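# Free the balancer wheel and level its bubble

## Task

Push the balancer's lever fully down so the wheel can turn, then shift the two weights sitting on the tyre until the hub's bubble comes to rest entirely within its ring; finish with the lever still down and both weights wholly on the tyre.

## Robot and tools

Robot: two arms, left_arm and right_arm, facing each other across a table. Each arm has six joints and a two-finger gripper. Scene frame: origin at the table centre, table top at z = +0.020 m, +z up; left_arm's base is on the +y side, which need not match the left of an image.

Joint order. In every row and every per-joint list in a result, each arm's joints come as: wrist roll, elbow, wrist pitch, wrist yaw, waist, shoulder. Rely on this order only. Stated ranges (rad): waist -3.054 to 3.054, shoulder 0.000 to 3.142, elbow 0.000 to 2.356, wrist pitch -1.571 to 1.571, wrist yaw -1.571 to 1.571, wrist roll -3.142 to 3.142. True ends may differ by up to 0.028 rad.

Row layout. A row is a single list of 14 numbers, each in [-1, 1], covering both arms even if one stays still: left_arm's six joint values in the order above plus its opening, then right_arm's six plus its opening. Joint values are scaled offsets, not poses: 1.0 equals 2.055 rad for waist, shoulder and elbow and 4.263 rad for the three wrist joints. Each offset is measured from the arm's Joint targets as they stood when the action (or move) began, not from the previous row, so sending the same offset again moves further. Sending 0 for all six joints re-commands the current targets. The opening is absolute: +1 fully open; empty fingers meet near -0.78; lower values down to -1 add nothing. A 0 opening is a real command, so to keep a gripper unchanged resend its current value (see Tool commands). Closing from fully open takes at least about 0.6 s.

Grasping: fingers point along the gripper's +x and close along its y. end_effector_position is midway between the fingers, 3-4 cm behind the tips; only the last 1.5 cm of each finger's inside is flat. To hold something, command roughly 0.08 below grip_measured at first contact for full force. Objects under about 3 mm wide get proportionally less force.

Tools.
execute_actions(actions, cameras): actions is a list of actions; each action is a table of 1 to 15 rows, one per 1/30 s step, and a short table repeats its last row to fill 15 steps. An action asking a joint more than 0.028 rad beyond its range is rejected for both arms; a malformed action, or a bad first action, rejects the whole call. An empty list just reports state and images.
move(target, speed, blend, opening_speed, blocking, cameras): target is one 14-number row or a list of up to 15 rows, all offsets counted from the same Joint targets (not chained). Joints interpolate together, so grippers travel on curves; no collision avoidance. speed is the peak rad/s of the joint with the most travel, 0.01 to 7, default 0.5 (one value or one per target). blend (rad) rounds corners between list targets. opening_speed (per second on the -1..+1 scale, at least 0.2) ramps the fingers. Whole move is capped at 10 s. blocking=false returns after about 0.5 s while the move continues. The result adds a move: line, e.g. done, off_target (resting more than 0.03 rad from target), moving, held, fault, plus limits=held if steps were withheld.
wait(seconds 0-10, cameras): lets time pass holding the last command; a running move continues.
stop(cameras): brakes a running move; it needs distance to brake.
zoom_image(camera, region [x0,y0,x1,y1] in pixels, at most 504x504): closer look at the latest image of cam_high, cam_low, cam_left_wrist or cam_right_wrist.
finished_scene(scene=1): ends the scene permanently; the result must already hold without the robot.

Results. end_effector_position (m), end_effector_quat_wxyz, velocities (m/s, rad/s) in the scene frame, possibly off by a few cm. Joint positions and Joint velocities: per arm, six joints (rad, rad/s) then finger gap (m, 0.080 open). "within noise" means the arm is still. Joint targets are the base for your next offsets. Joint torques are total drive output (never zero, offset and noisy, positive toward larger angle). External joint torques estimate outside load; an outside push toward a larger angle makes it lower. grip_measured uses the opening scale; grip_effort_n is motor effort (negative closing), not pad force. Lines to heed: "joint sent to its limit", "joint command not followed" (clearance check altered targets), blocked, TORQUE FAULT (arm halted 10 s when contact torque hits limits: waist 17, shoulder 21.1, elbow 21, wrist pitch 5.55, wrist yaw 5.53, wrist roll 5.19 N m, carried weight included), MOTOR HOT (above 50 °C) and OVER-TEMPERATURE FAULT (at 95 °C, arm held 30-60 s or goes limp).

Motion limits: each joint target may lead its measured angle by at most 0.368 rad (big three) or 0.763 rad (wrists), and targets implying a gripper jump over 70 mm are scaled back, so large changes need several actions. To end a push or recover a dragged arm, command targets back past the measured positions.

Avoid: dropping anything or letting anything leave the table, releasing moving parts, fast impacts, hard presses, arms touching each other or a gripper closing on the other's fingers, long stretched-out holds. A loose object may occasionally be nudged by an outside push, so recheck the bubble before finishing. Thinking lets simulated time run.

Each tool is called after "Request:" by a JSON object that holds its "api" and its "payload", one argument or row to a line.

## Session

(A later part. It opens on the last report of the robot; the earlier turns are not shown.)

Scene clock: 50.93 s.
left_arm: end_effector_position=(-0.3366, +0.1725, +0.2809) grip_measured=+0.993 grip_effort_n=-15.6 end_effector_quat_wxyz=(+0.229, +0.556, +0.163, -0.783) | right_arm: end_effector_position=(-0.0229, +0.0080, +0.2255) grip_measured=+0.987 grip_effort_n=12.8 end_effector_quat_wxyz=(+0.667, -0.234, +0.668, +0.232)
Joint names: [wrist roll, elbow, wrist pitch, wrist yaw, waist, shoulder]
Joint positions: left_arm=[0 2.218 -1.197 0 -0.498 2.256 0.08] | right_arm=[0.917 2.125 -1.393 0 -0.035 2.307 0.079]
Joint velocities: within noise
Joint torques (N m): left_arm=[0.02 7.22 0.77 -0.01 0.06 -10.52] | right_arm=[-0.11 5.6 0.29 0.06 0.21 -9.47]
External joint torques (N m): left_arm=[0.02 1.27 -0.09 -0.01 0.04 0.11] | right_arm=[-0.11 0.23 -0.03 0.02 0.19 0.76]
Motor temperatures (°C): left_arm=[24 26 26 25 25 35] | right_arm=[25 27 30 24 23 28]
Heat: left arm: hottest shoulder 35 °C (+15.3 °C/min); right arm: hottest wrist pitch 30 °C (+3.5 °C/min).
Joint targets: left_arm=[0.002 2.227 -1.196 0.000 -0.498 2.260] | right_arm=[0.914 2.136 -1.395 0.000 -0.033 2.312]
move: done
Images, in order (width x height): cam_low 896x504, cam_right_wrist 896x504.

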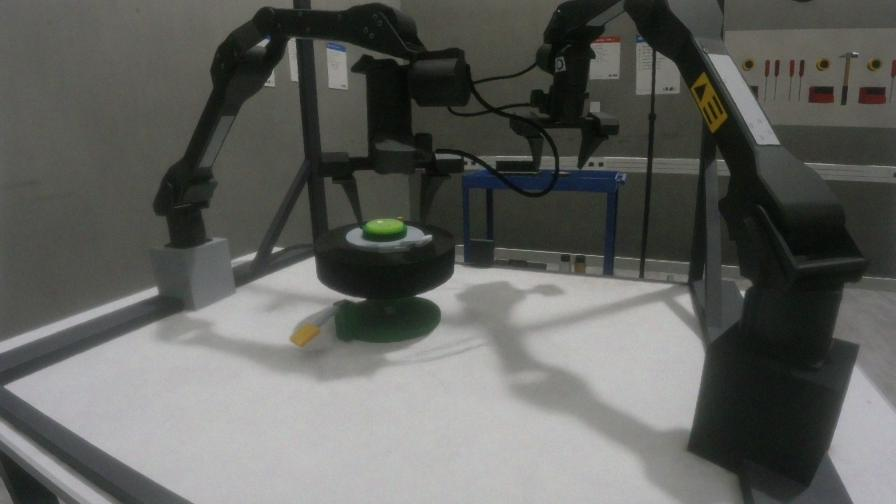

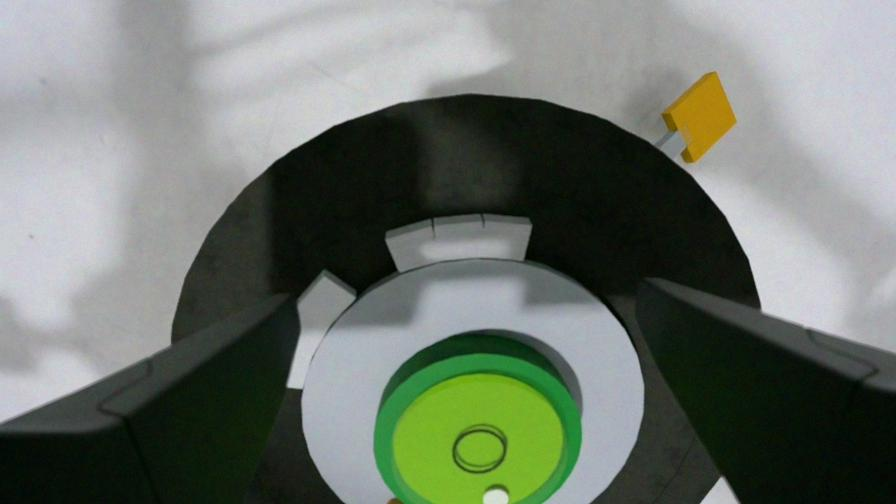

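Request:
{"api": "move", "payload": {
  "target": [0,0,0,0,0,0,0.99,-0.021,-0.0102,0.0094,0,-0.0058,0.0092,0.99],
  "speed": 0.3,
  "cameras": ["cam_low","cam_right_wrist"]
}}

Request:
{"api": "zoom_image", "payload": {
  "camera": "cam_low",
  "region": [310, 160, 470, 290]
}}

Scene clock: 52.73 s.
left_arm: end_effector_position=(-0.3366, +0.1725, +0.2809) grip_measured=+0.993 grip_effort_n=-15.1 end_effector_quat_wxyz=(+0.229, +0.556, +0.163, -0.783) | right_arm: end_effector_position=(-0.0193, +0.0143, +0.2157) grip_measured=+0.987 grip_effort_n=12.3 end_effector_quat_wxyz=(+0.658, -0.258, +0.657, +0.262)
Joint names: [wrist roll, elbow, wrist pitch, wrist yaw, waist, shoulder]
Joint positions: left_arm=[0 2.218 -1.197 0 -0.498 2.256 0.08] | right_arm=[0.828 2.119 -1.357 0 -0.043 2.326 0.079]
Joint velocities: within noise
Joint torques (N m): left_arm=[0.04 7.31 0.75 -0.02 0.08 -10.55] | right_arm=[-0.1 4.09 0.65 0.05 -0.16 -9.58]
External joint torques (N m): left_arm=[0.04 1.41 -0.09 -0.02 0.09 -0.02] | right_arm=[-0.1 -1.33 0.32 0.02 -0.23 0.85]
Motor temperatures (°C): left_arm=[24 26 26 25 25 35] | right_arm=[25 27 30 24 23 28]
Heat: left arm: hottest shoulder 35 °C (+14.8 °C/min); right arm: hottest wrist pitch 30 °C (+3.4 °C/min).
Joint targets: left_arm=[0.002 2.227 -1.196 0.000 -0.498 2.260] | right_arm=[0.824 2.115 -1.354 0.000 -0.045 2.332]
move: done
Images, in order (width x height): cam_low 896x504, cam_right_wrist 896x504.

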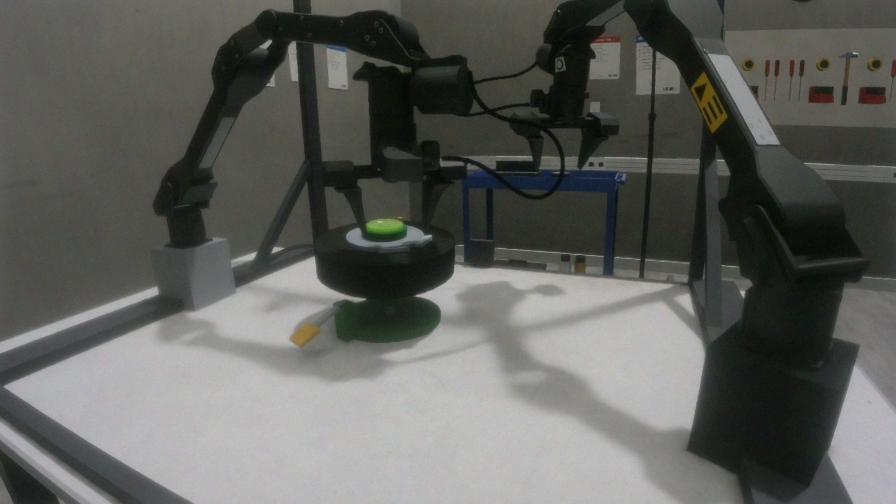

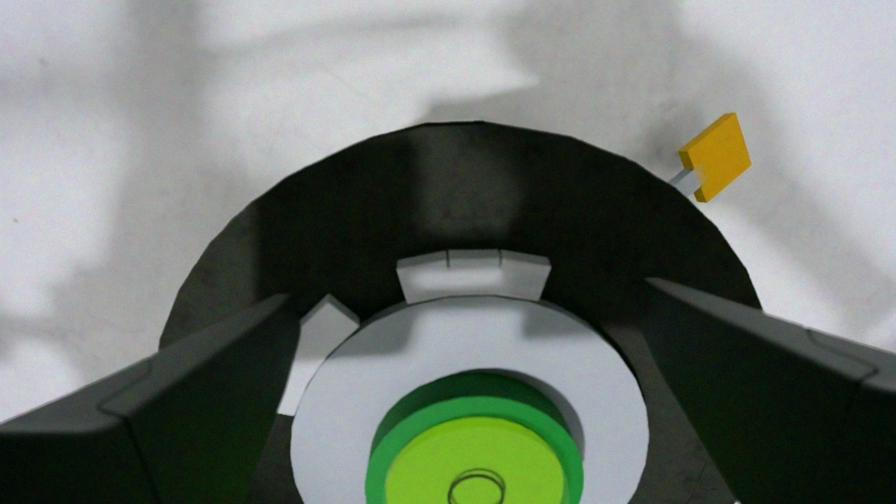

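Scaled by 3.150 from the camera's 896x504 image, which has a finer 1280x720 frame.

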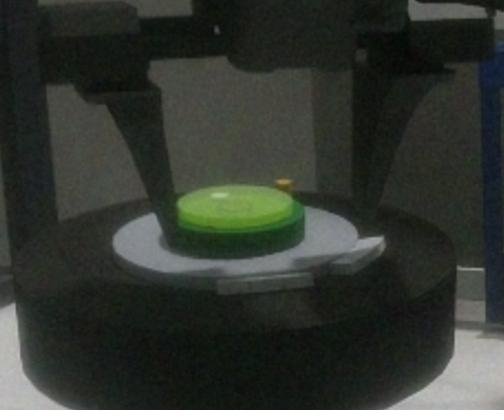

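Request:
{"api": "move", "payload": {
  "target": [0,0,0,0,0,0,0.99,0,0,0,0,0,0,0.245],
  "cameras": ["cam_right_wrist"]
}}

Request:
{"api": "zoom_image", "payload": {
  "camera": "cam_right_wrist",
  "region": [300, 200, 640, 400]
}}

Scene clock: 54.17 s.
left_arm: end_effector_position=(-0.3366, +0.1725, +0.2809) grip_measured=+0.993 grip_effort_n=-15.1 end_effector_quat_wxyz=(+0.229, +0.556, +0.163, -0.783) | right_arm: end_effector_position=(-0.0193, +0.0144, +0.2157) grip_measured=+0.249 grip_effort_n=-15.1 end_effector_quat_wxyz=(+0.658, -0.258, +0.657, +0.262)
Joint names: [wrist roll, elbow, wrist pitch, wrist yaw, waist, shoulder]
Joint positions: left_arm=[0 2.218 -1.197 0 -0.498 2.256 0.08] | right_arm=[0.828 2.119 -1.357 0 -0.043 2.326 0.046]
Joint velocities: within noise
Joint torques (N m): left_arm=[0.05 7.27 0.74 -0.02 -0.05 -10.71] | right_arm=[-0.12 4.12 0.65 0.05 -0.08 -9.57]
External joint torques (N m): left_arm=[0.05 1.38 -0.1 -0.01 -0.14 -0.18] | right_arm=[-0.12 -1.23 0.32 0.01 -0.01 0.72]
Motor temperatures (°C): left_arm=[24 26 26 25 25 35] | right_arm=[25 27 30 24 23 28]
Heat: left arm: hottest shoulder 35 °C (+14.4 °C/min); right arm: hottest wrist pitch 30 °C (+3.3 °C/min).
Joint targets: left_arm=[0.002 2.227 -1.196 0.000 -0.498 2.260] | right_arm=[0.824 2.115 -1.354 0.000 -0.045 2.332]
move: done
Images, in order (width x height): cam_right_wrist 896x504.

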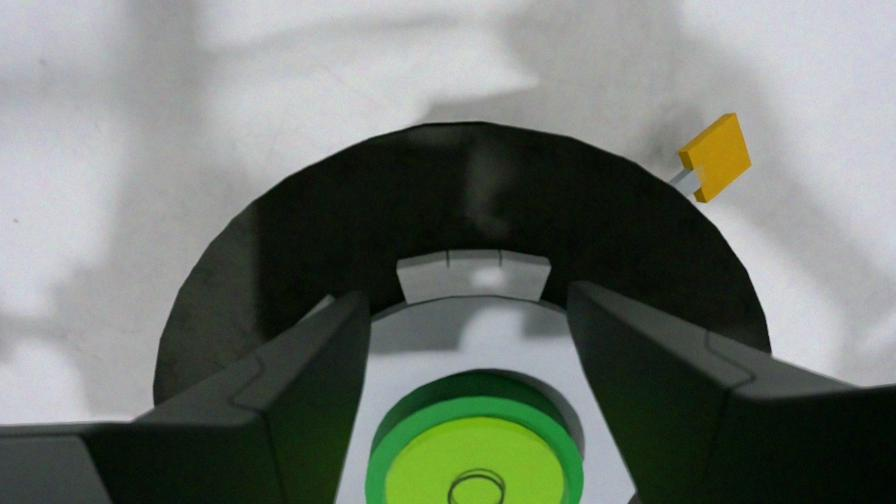

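Scaled by 1.482 from the camera's 896x504 image, which has a finer 1280x720 frame.

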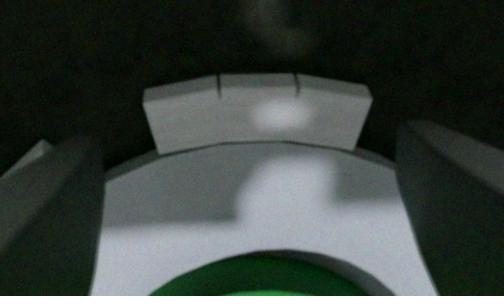

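Request:
{"api": "move", "payload": {
  "target": [0,0,0,0,0,0,0.99,0,-0.0275,0.0113,0,-0.0015,-0.0042,0.245],
  "speed": 0.2,
  "cameras": ["cam_low","cam_right_wrist"]
}}

Request:
{"api": "zoom_image", "payload": {
  "camera": "cam_right_wrist",
  "region": [300, 200, 640, 400]
}}

Request:
{"api": "zoom_image", "payload": {
  "camera": "cam_low",
  "region": [310, 160, 470, 290]
}}

Scene clock: 55.67 s.
left_arm: end_effector_position=(-0.3366, +0.1725, +0.2809) grip_measured=+0.993 grip_effort_n=-15.1 end_effector_quat_wxyz=(+0.229, +0.556, +0.163, -0.783) | right_arm: end_effector_position=(-0.0183, +0.0126, +0.2016) grip_measured=+0.248 grip_effort_n=-15.1 end_effector_quat_wxyz=(+0.658, -0.260, +0.658, +0.259)
Joint names: [wrist roll, elbow, wrist pitch, wrist yaw, waist, shoulder]
Joint positions: left_arm=[0 2.218 -1.197 0 -0.498 2.256 0.08] | right_arm=[0.828 2.063 -1.309 0 -0.045 2.326 0.046]
Joint velocities: within noise
Joint torques (N m): left_arm=[0.04 7.31 0.74 -0.02 0.05 -10.55] | right_arm=[-0.11 4.01 0.65 0.06 -0.27 -10.55]
External joint torques (N m): left_arm=[0.04 1.38 -0.1 -0.03 0.14 0.07] | right_arm=[-0.11 -1.4 0.34 0.03 -0.2 -0.12]
Motor temperatures (°C): left_arm=[24 27 26 25 25 36] | right_arm=[25 27 30 24 23 28]
Heat: left arm: hottest shoulder 36 °C (+15.1 °C/min); right arm: hottest wrist pitch 30 °C (+3.2 °C/min).
Joint targets: left_arm=[0.002 2.227 -1.196 0.000 -0.498 2.260] | right_arm=[0.824 2.059 -1.306 0.000 -0.048 2.323]
move: done
Images, in order (width x height): cam_low 896x504, cam_right_wrist 896x504.

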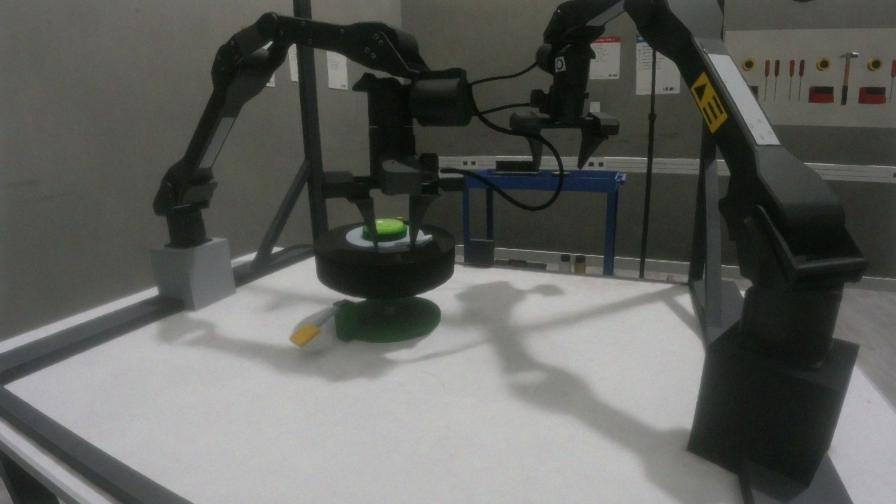

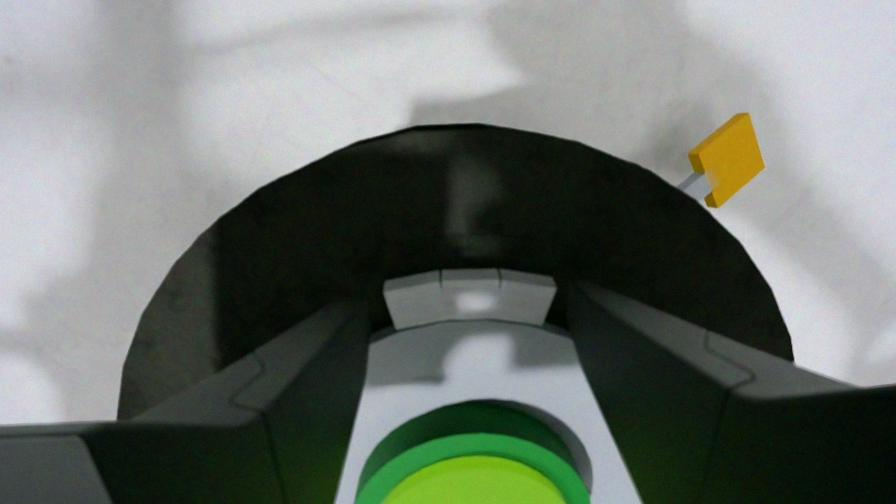

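Scaled by 1.482 from the camera's 896x504 image, which has a finer 1280x720 frame.

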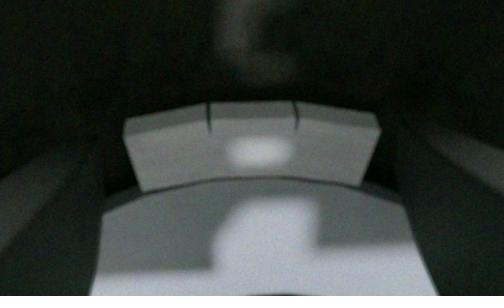

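Scaled by 3.150 from the camera's 896x504 image, which has a finer 1280x720 frame.

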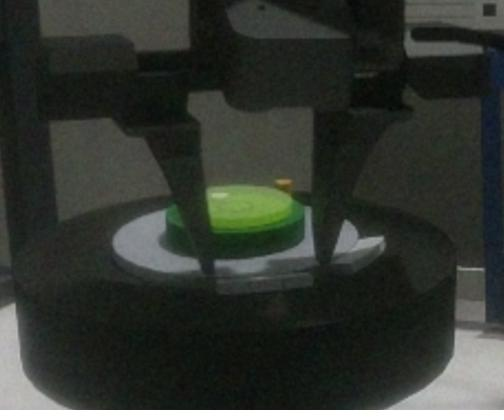

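Request:
{"api": "move", "payload": {
  "target": [0,0,0,0,0,0,0.99,0,0,0,0,0,0,-0.08],
  "opening_speed": 0.3,
  "cameras": ["cam_low","cam_right_wrist"]
}}

Request:
{"api": "zoom_image", "payload": {
  "camera": "cam_right_wrist",
  "region": [300, 200, 640, 400]
}}

Scene clock: 57.47 s.
left_arm: end_effector_position=(-0.3366, +0.1725, +0.2809) grip_measured=+0.993 grip_effort_n=-15.1 end_effector_quat_wxyz=(+0.229, +0.556, +0.163, -0.783) | right_arm: end_effector_position=(-0.0183, +0.0127, +0.2016) grip_measured=-0.077 grip_effort_n=-15.1 end_effector_quat_wxyz=(+0.658, -0.260, +0.658, +0.259)
Joint names: [wrist roll, elbow, wrist pitch, wrist yaw, waist, shoulder]
Joint positions: left_arm=[0 2.218 -1.197 0 -0.498 2.256 0.08] | right_arm=[0.828 2.063 -1.309 0 -0.045 2.326 0.032]
Joint velocities: within noise
Joint torques (N m): left_arm=[0.07 7.31 0.78 -0.04 -0.09 -10.6] | right_arm=[-0.12 4.08 0.63 0.06 -0.2 -10.51]
External joint torques (N m): left_arm=[0.07 1.44 -0.06 -0.04 -0.09 -0.11] | right_arm=[-0.11 -1.34 0.3 0.02 -0.19 -0.11]
Motor temperatures (°C): left_arm=[24 27 26 25 25 36] | right_arm=[25 27 29 24 23 28]
Heat: left arm: hottest shoulder 36 °C (+14.6 °C/min); right arm: hottest wrist pitch 29 °C (+2.1 °C/min).
Joint targets: left_arm=[0.002 2.227 -1.196 0.000 -0.498 2.260] | right_arm=[0.824 2.059 -1.306 0.000 -0.048 2.323]
move: done
Images, in order (width x height): cam_low 896x504, cam_right_wrist 896x504.

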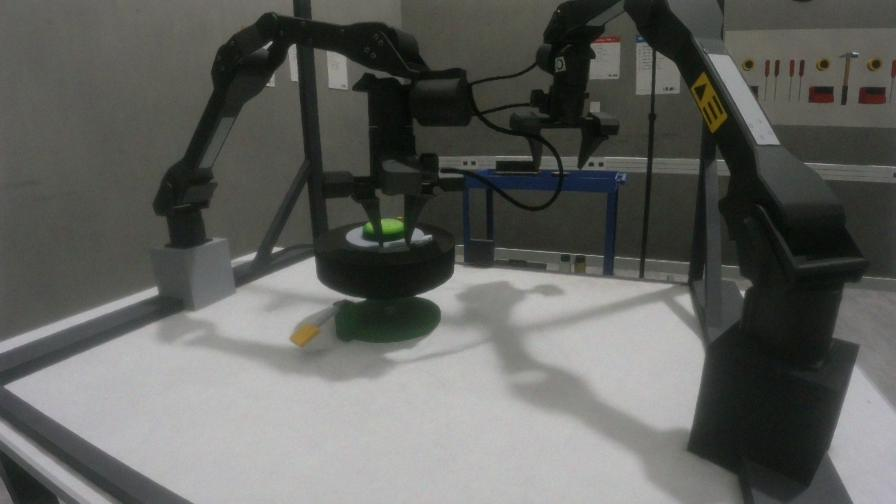

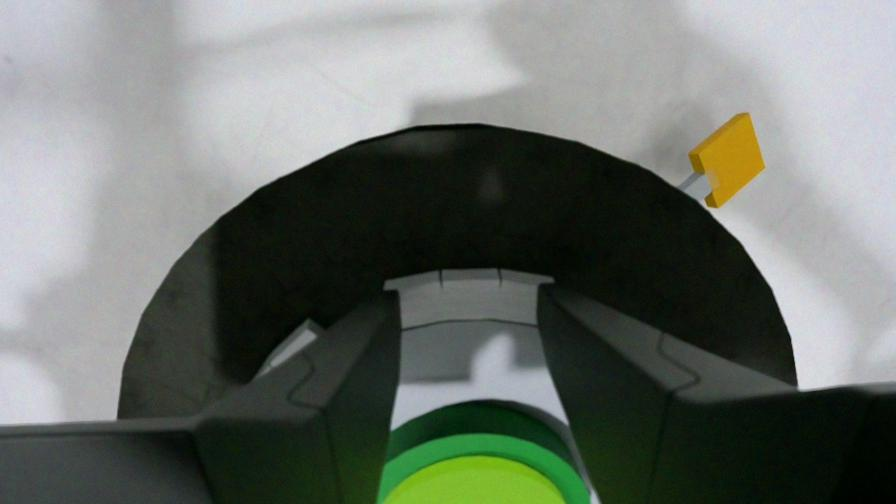

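Scaled by 1.482 from the camera's 896x504 image, which has a finer 1280x720 frame.

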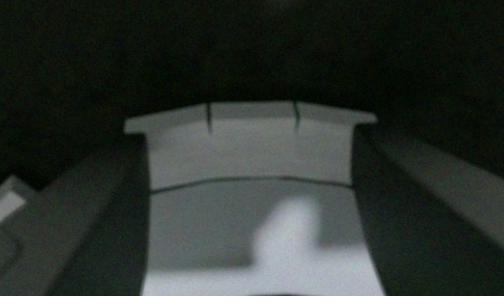

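Request:
{"api": "move", "payload": {
  "target": [
    [0,0,0,0,0,0,0.99,0,0,0,0,0,0,0.377],
    [0,0,0,0,0,0,0.99,0,-0.0212,0.0091,0,0.0015,-0.0023,0.377]
  ],
  "speed": 0.2,
  "cameras": ["cam_low","cam_right_wrist"]
}}

Request:
{"api": "zoom_image", "payload": {
  "camera": "cam_right_wrist",
  "region": [300, 200, 640, 400]
}}

Request:
{"api": "zoom_image", "payload": {
  "camera": "cam_low",
  "region": [350, 210, 450, 290]
}}

Scene clock: 59.60 s.
left_arm: end_effector_position=(-0.3366, +0.1725, +0.2809) grip_measured=+0.993 grip_effort_n=-15.1 end_effector_quat_wxyz=(+0.229, +0.556, +0.163, -0.783) | right_arm: end_effector_position=(-0.0183, +0.0116, +0.1917) grip_measured=+0.374 grip_effort_n=12.8 end_effector_quat_wxyz=(+0.657, -0.261, +0.658, +0.258)
Joint names: [wrist roll, elbow, wrist pitch, wrist yaw, waist, shoulder]
Joint positions: left_arm=[0 2.218 -1.197 0 -0.498 2.256 0.08] | right_arm=[0.827 2.023 -1.273 0 -0.045 2.326 0.052]
Joint velocities: within noise
Joint torques (N m): left_arm=[0.06 7.39 0.75 0 -0.11 -10.51] | right_arm=[-0.09 3.68 0.81 0.06 0.1 -10.99]
External joint torques (N m): left_arm=[0.06 1.51 -0.08 0 -0.05 0.01] | right_arm=[-0.09 -1.74 0.48 0.02 0.12 -0.6]
Motor temperatures (°C): left_arm=[24 27 26 25 25 36] | right_arm=[25 26 29 24 23 29]
Heat: left arm: hottest shoulder 36 °C (+14.1 °C/min); right arm: hottest shoulder 29 °C (+5.0 °C/min).
Joint targets: left_arm=[0.002 2.227 -1.196 0.000 -0.498 2.260] | right_arm=[0.824 2.015 -1.268 0.000 -0.045 2.318]
move: done
Images, in order (width x height): cam_low 896x504, cam_right_wrist 896x504.

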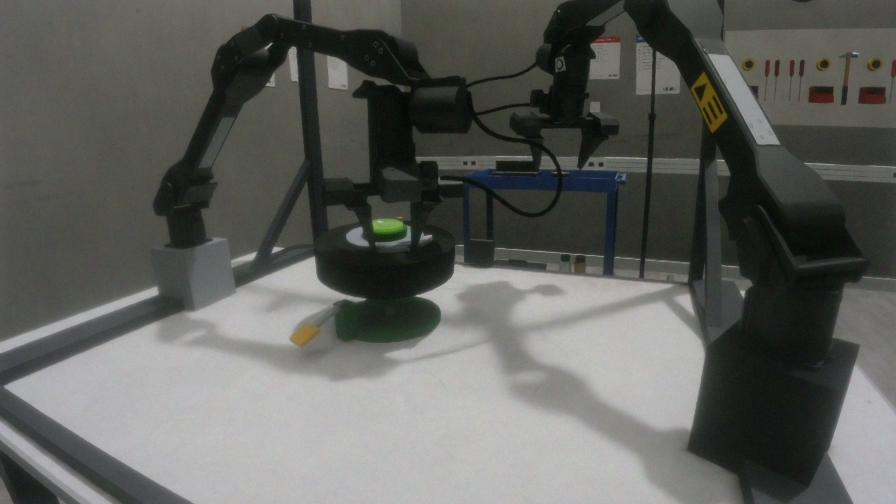

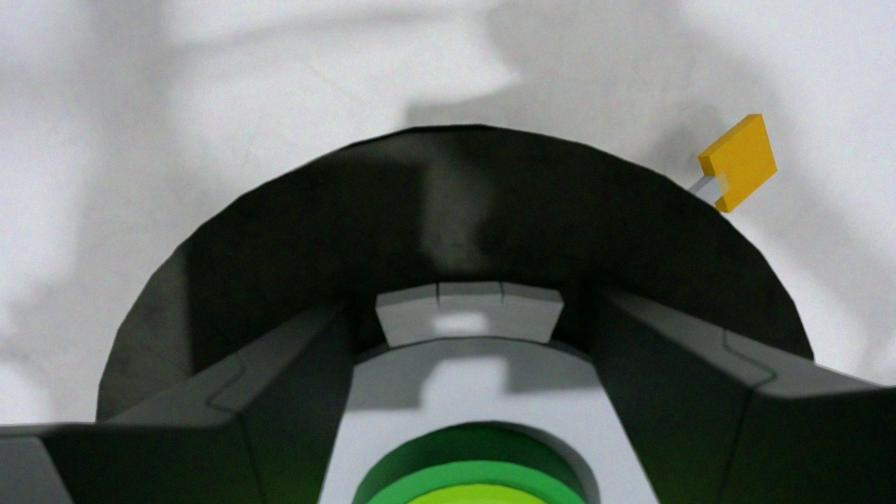

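Scaled by 1.482 from the camera's 896x504 image, which has a finer 1280x720 frame.

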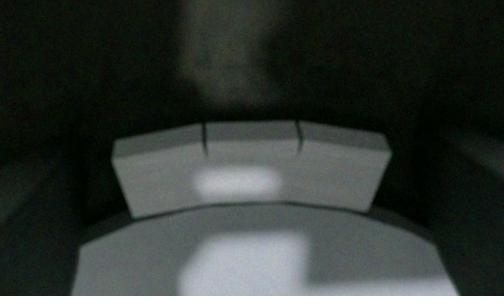

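Scaled by 5.040 from the camera's 896x504 image, which has a finer 1280x720 frame.

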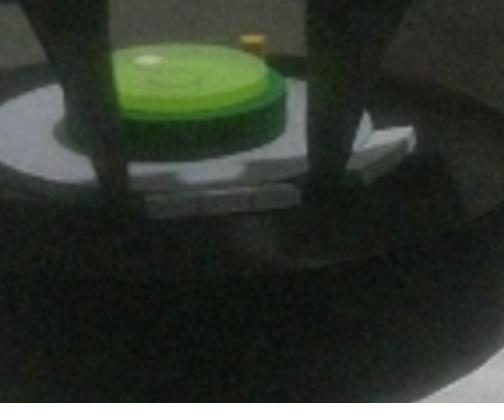

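Request:
{"api": "move", "payload": {
  "target": [0,0,0,0,0,0,0.99,0,-0.0016,0.0035,0,-0.0024,0.0059,0.377],
  "speed": 0.2,
  "cameras": ["cam_low","cam_right_wrist"]
}}

Request:
{"api": "zoom_image", "payload": {
  "camera": "cam_right_wrist",
  "region": [300, 200, 640, 400]
}}

Request:
{"api": "zoom_image", "payload": {
  "camera": "cam_low",
  "region": [350, 210, 450, 290]
}}

Scene clock: 61.20 s.
left_arm: end_effector_position=(-0.3366, +0.1725, +0.2809) grip_measured=+0.993 grip_effort_n=-15.1 end_effector_quat_wxyz=(+0.229, +0.556, +0.163, -0.783) | right_arm: end_effector_position=(-0.0183, +0.0119, +0.1909) grip_measured=+0.374 grip_effort_n=12.8 end_effector_quat_wxyz=(+0.657, -0.260, +0.658, +0.259)
Joint names: [wrist roll, elbow, wrist pitch, wrist yaw, waist, shoulder]
Joint positions: left_arm=[0 2.218 -1.197 0 -0.498 2.256 0.08] | right_arm=[0.827 2.02 -1.267 0 -0.045 2.326 0.052]
Joint velocities: within noise
Joint torques (N m): left_arm=[0.05 7.32 0.75 -0.05 -0.04 -10.55] | right_arm=[-0.08 3.66 1.62 0.06 -0.34 -9.59]
External joint torques (N m): left_arm=[0.05 1.38 -0.09 -0.04 -0.04 0.07] | right_arm=[-0.08 -1.66 1.31 0.02 -0.25 0.64]
Motor temperatures (°C): left_arm=[24 27 26 25 25 37] | right_arm=[25 26 29 24 23 29]
Heat: left arm: hottest shoulder 37 °C (+15.2 °C/min); right arm: hottest shoulder 29 °C (+5.1 °C/min).
Joint targets: left_arm=[0.002 2.227 -1.196 0.000 -0.498 2.260] | right_arm=[0.824 2.012 -1.253 0.000 -0.049 2.330]
move: done
Images, in order (width x height): cam_low 896x504, cam_right_wrist 896x504.

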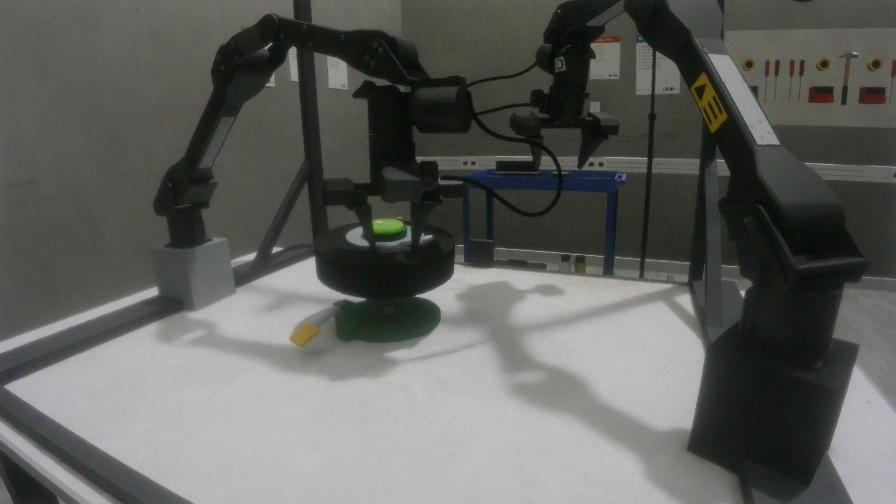

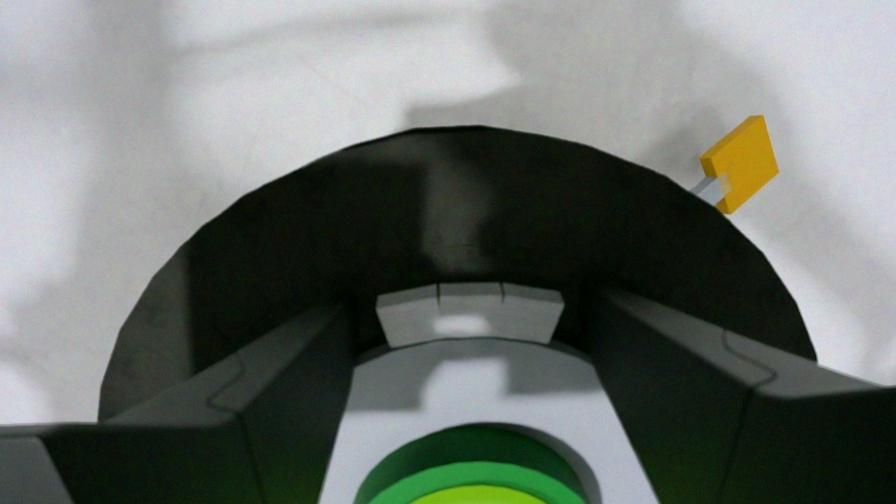

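Scaled by 1.482 from the camera's 896x504 image, which has a finer 1280x720 frame.

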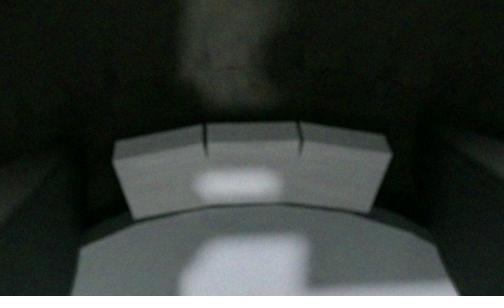

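Scaled by 5.040 from the camera's 896x504 image, which has a finer 1280x720 frame.

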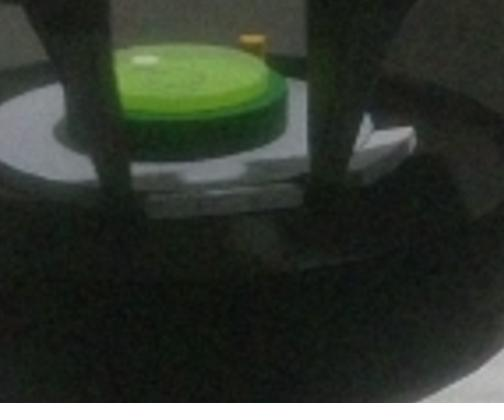

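Request:
{"api": "move", "payload": {
  "target": [0,0,0,0,0,0,0.99,0,0.004,-0.0033,0,0.002,-0.0035,0.08],
  "speed": 0.2,
  "opening_speed": 0.4,
  "cameras": ["cam_right_wrist"]
}}

Request:
{"api": "zoom_image", "payload": {
  "camera": "cam_right_wrist",
  "region": [300, 200, 640, 400]
}}

Scene clock: 62.47 s.
left_arm: end_effector_position=(-0.3366, +0.1725, +0.2809) grip_measured=+0.993 grip_effort_n=-15.1 end_effector_quat_wxyz=(+0.229, +0.556, +0.163, -0.783) | right_arm: end_effector_position=(-0.0180, +0.0113, +0.1911) grip_measured=+0.092 grip_effort_n=-57.9 end_effector_quat_wxyz=(+0.658, -0.261, +0.658, +0.258)
Joint names: [wrist roll, elbow, wrist pitch, wrist yaw, waist, shoulder]
Joint positions: left_arm=[0 2.218 -1.197 0 -0.498 2.256 0.08] | right_arm=[0.827 2.02 -1.27 0.002 -0.045 2.325 0.039]
Joint velocities: within noise
Joint torques (N m): left_arm=[0.08 7.23 0.78 -0.05 0.06 -10.49] | right_arm=[-0.08 4.57 0.71 0.01 0.06 -10.4]
External joint torques (N m): left_arm=[0.08 1.37 -0.06 -0.05 0.08 0] | right_arm=[-0.08 -0.85 0.4 -0.04 0.13 0.02]
Motor temperatures (°C): left_arm=[24 27 26 25 25 37] | right_arm=[25 26 29 24 23 29]
Heat: left arm: hottest shoulder 37 °C (+15.1 °C/min); right arm: hottest shoulder 29 °C (+5.0 °C/min).
Joint targets: left_arm=[0.002 2.227 -1.196 0.000 -0.498 2.260] | right_arm=[0.824 2.020 -1.266 0.000 -0.045 2.323]
move: done
Images, in order (width x height): cam_right_wrist 896x504.

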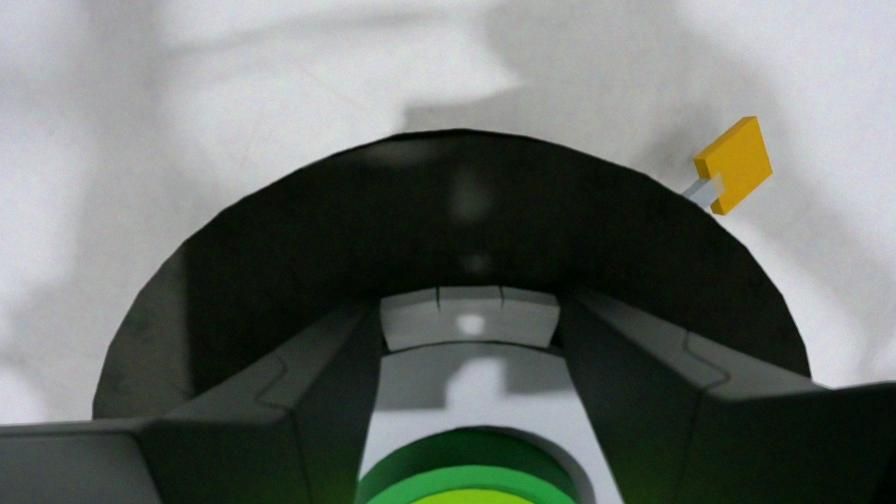

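Scaled by 1.482 from the camera's 896x504 image, which has a finer 1280x720 frame.

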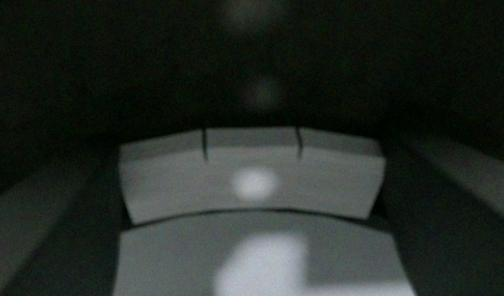

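Request:
{"api": "move", "payload": {
  "target": [
    [0,0,0,0,0,0,0.99,0,0,0,0,0,0,0.02],
    [0,0,0,0,0,0,0.99,0,0.0628,-0.0312,0,0,-0.0013,0.02]
  ],
  "speed": 0.25
}}

Scene clock: 65.03 s.
left_arm: end_effector_position=(-0.3366, +0.1725, +0.2809) grip_measured=+0.993 grip_effort_n=-15.1 end_effector_quat_wxyz=(+0.229, +0.556, +0.163, -0.783) | right_arm: end_effector_position=(-0.0180, +0.0094, +0.2210) grip_measured=+0.056 grip_effort_n=-83.5 end_effector_quat_wxyz=(+0.657, -0.264, +0.659, +0.255)
Joint names: [wrist roll, elbow, wrist pitch, wrist yaw, waist, shoulder]
Joint positions: left_arm=[0 2.218 -1.197 0 -0.498 2.256 0.08] | right_arm=[0.827 2.138 -1.398 0.002 -0.045 2.325 0.038]
Joint velocities: within noise
Joint torques (N m): left_arm=[0.05 7.3 0.77 -0.01 -0.08 -10.59] | right_arm=[-0.09 5.6 0.25 0 0.04 -10.65]
External joint torques (N m): left_arm=[0.05 1.4 -0.08 -0.02 0.09 -0.05] | right_arm=[-0.09 0.29 -0.04 -0.04 0.08 -0.44]
Motor temperatures (°C): left_arm=[24 27 26 25 25 37] | right_arm=[25 27 29 24 23 29]
Heat: left arm: hottest shoulder 37 °C (+15.2 °C/min); right arm: hottest shoulder 29 °C (+4.1 °C/min).
Joint targets: left_arm=[0.002 2.227 -1.196 0.000 -0.498 2.260] | right_arm=[0.824 2.149 -1.400 0.000 -0.045 2.320]
move: done

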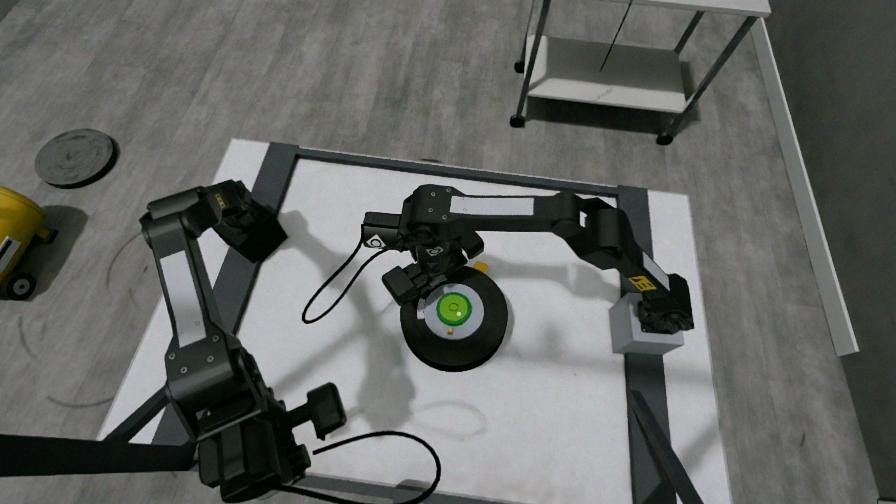

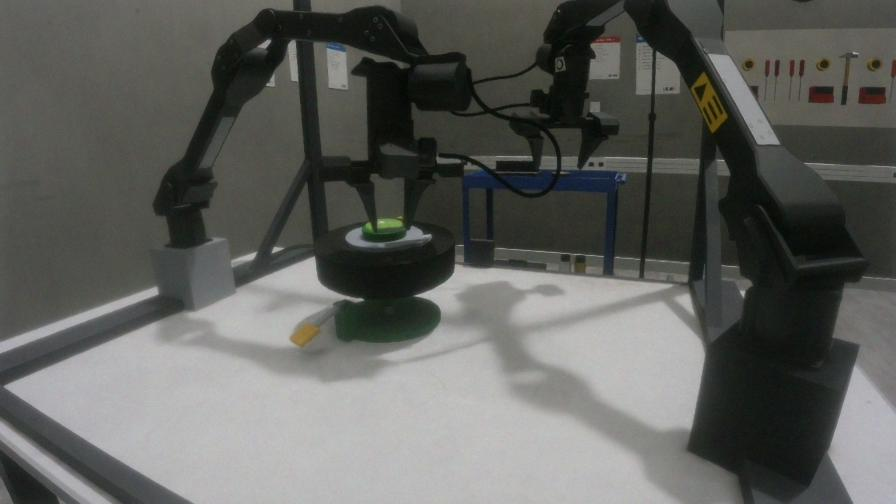

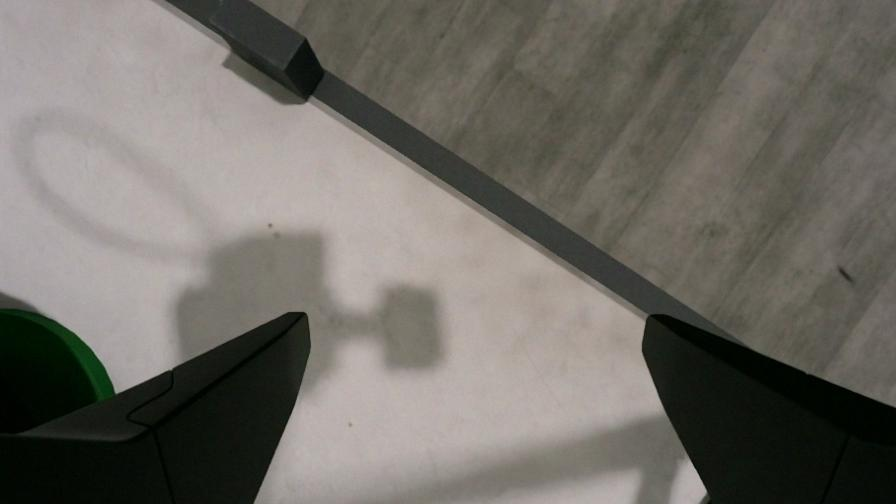

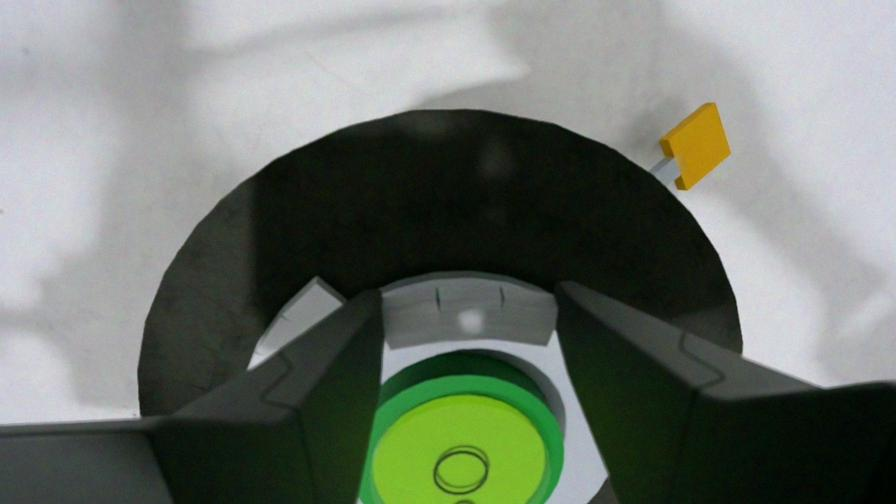

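Request:
{"api": "move", "payload": {
  "target": [0,0,0,0,0,0,0.99,0.255,-0.2272,0.0408,0,-0.0161,-0.1424,0.02],
  "speed": 0.5,
  "cameras": ["cam_low","cam_high","cam_right_wrist"]
}}

Request:
{"api": "zoom_image", "payload": {
  "camera": "cam_high",
  "region": [390, 250, 520, 380]
}}

Scene clock: 68.10 s.
left_arm: end_effector_position=(-0.3366, +0.1725, +0.2809) grip_measured=+0.993 grip_effort_n=-15.1 end_effector_quat_wxyz=(+0.229, +0.556, +0.163, -0.783) | right_arm: end_effector_position=(-0.0057, -0.0528, +0.2202) grip_measured=+0.057 grip_effort_n=-83.5 end_effector_quat_wxyz=(+0.697, +0.121, +0.694, -0.132)
Joint names: [wrist roll, elbow, wrist pitch, wrist yaw, waist, shoulder]
Joint positions: left_arm=[0 2.218 -1.197 0 -0.498 2.256 0.08] | right_arm=[1.908 1.686 -1.228 0.001 -0.076 2.045 0.038]
Joint velocities: within noise
Joint torques (N m): left_arm=[0.07 7.29 0.76 -0.01 -0.02 -10.57] | right_arm=[0.17 3.98 0.53 0.05 -0.11 -10.28]
External joint torques (N m): left_arm=[0.07 1.39 -0.08 -0.01 0.05 -0.01] | right_arm=[0.17 -1.28 0.29 0 -0.11 -1.72]
Motor temperatures (°C): left_arm=[24 27 26 25 25 38] | right_arm=[25 27 29 24 23 30]
Heat: left arm: hottest shoulder 38 °C (+16.2 °C/min); right arm: hottest shoulder 30 °C (+5.1 °C/min).
Joint targets: left_arm=[0.002 2.227 -1.196 0.000 -0.498 2.260] | right_arm=[1.912 1.682 -1.226 0.000 -0.078 2.028]
move: done
Images, in order (width x height): cam_high 896x504, cam_low 896x504, cam_right_wrist 896x504.

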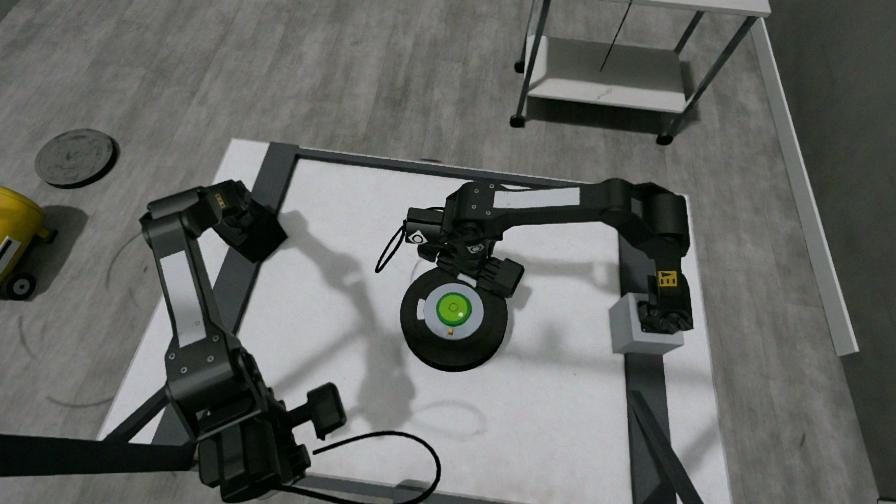

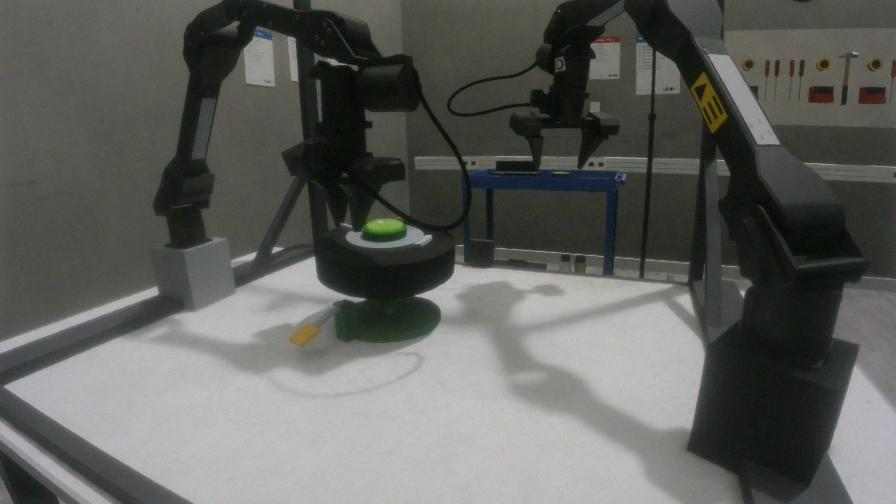

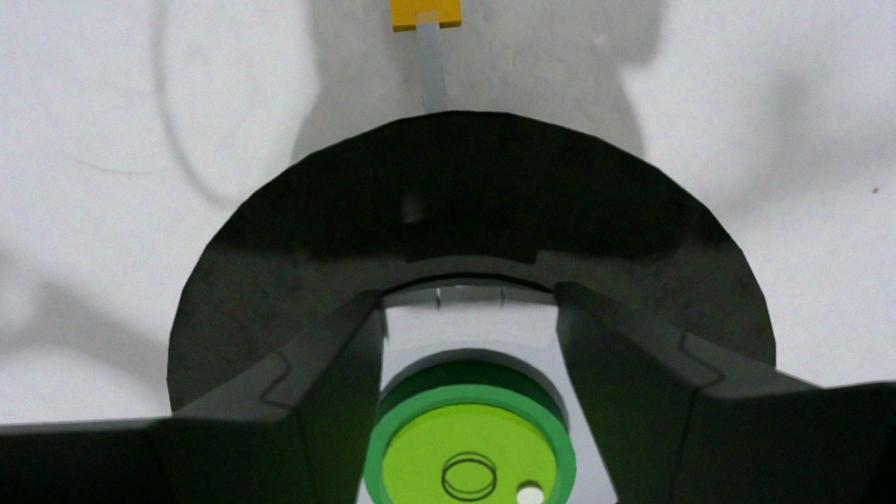

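Scaled by 3.877 from the camera's 896x504 image, which has a finer 1280x720 frame.

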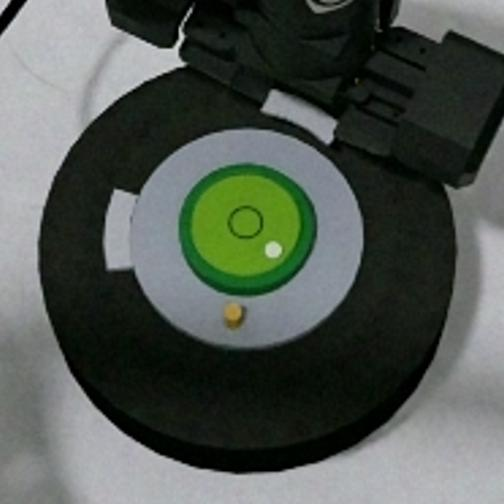

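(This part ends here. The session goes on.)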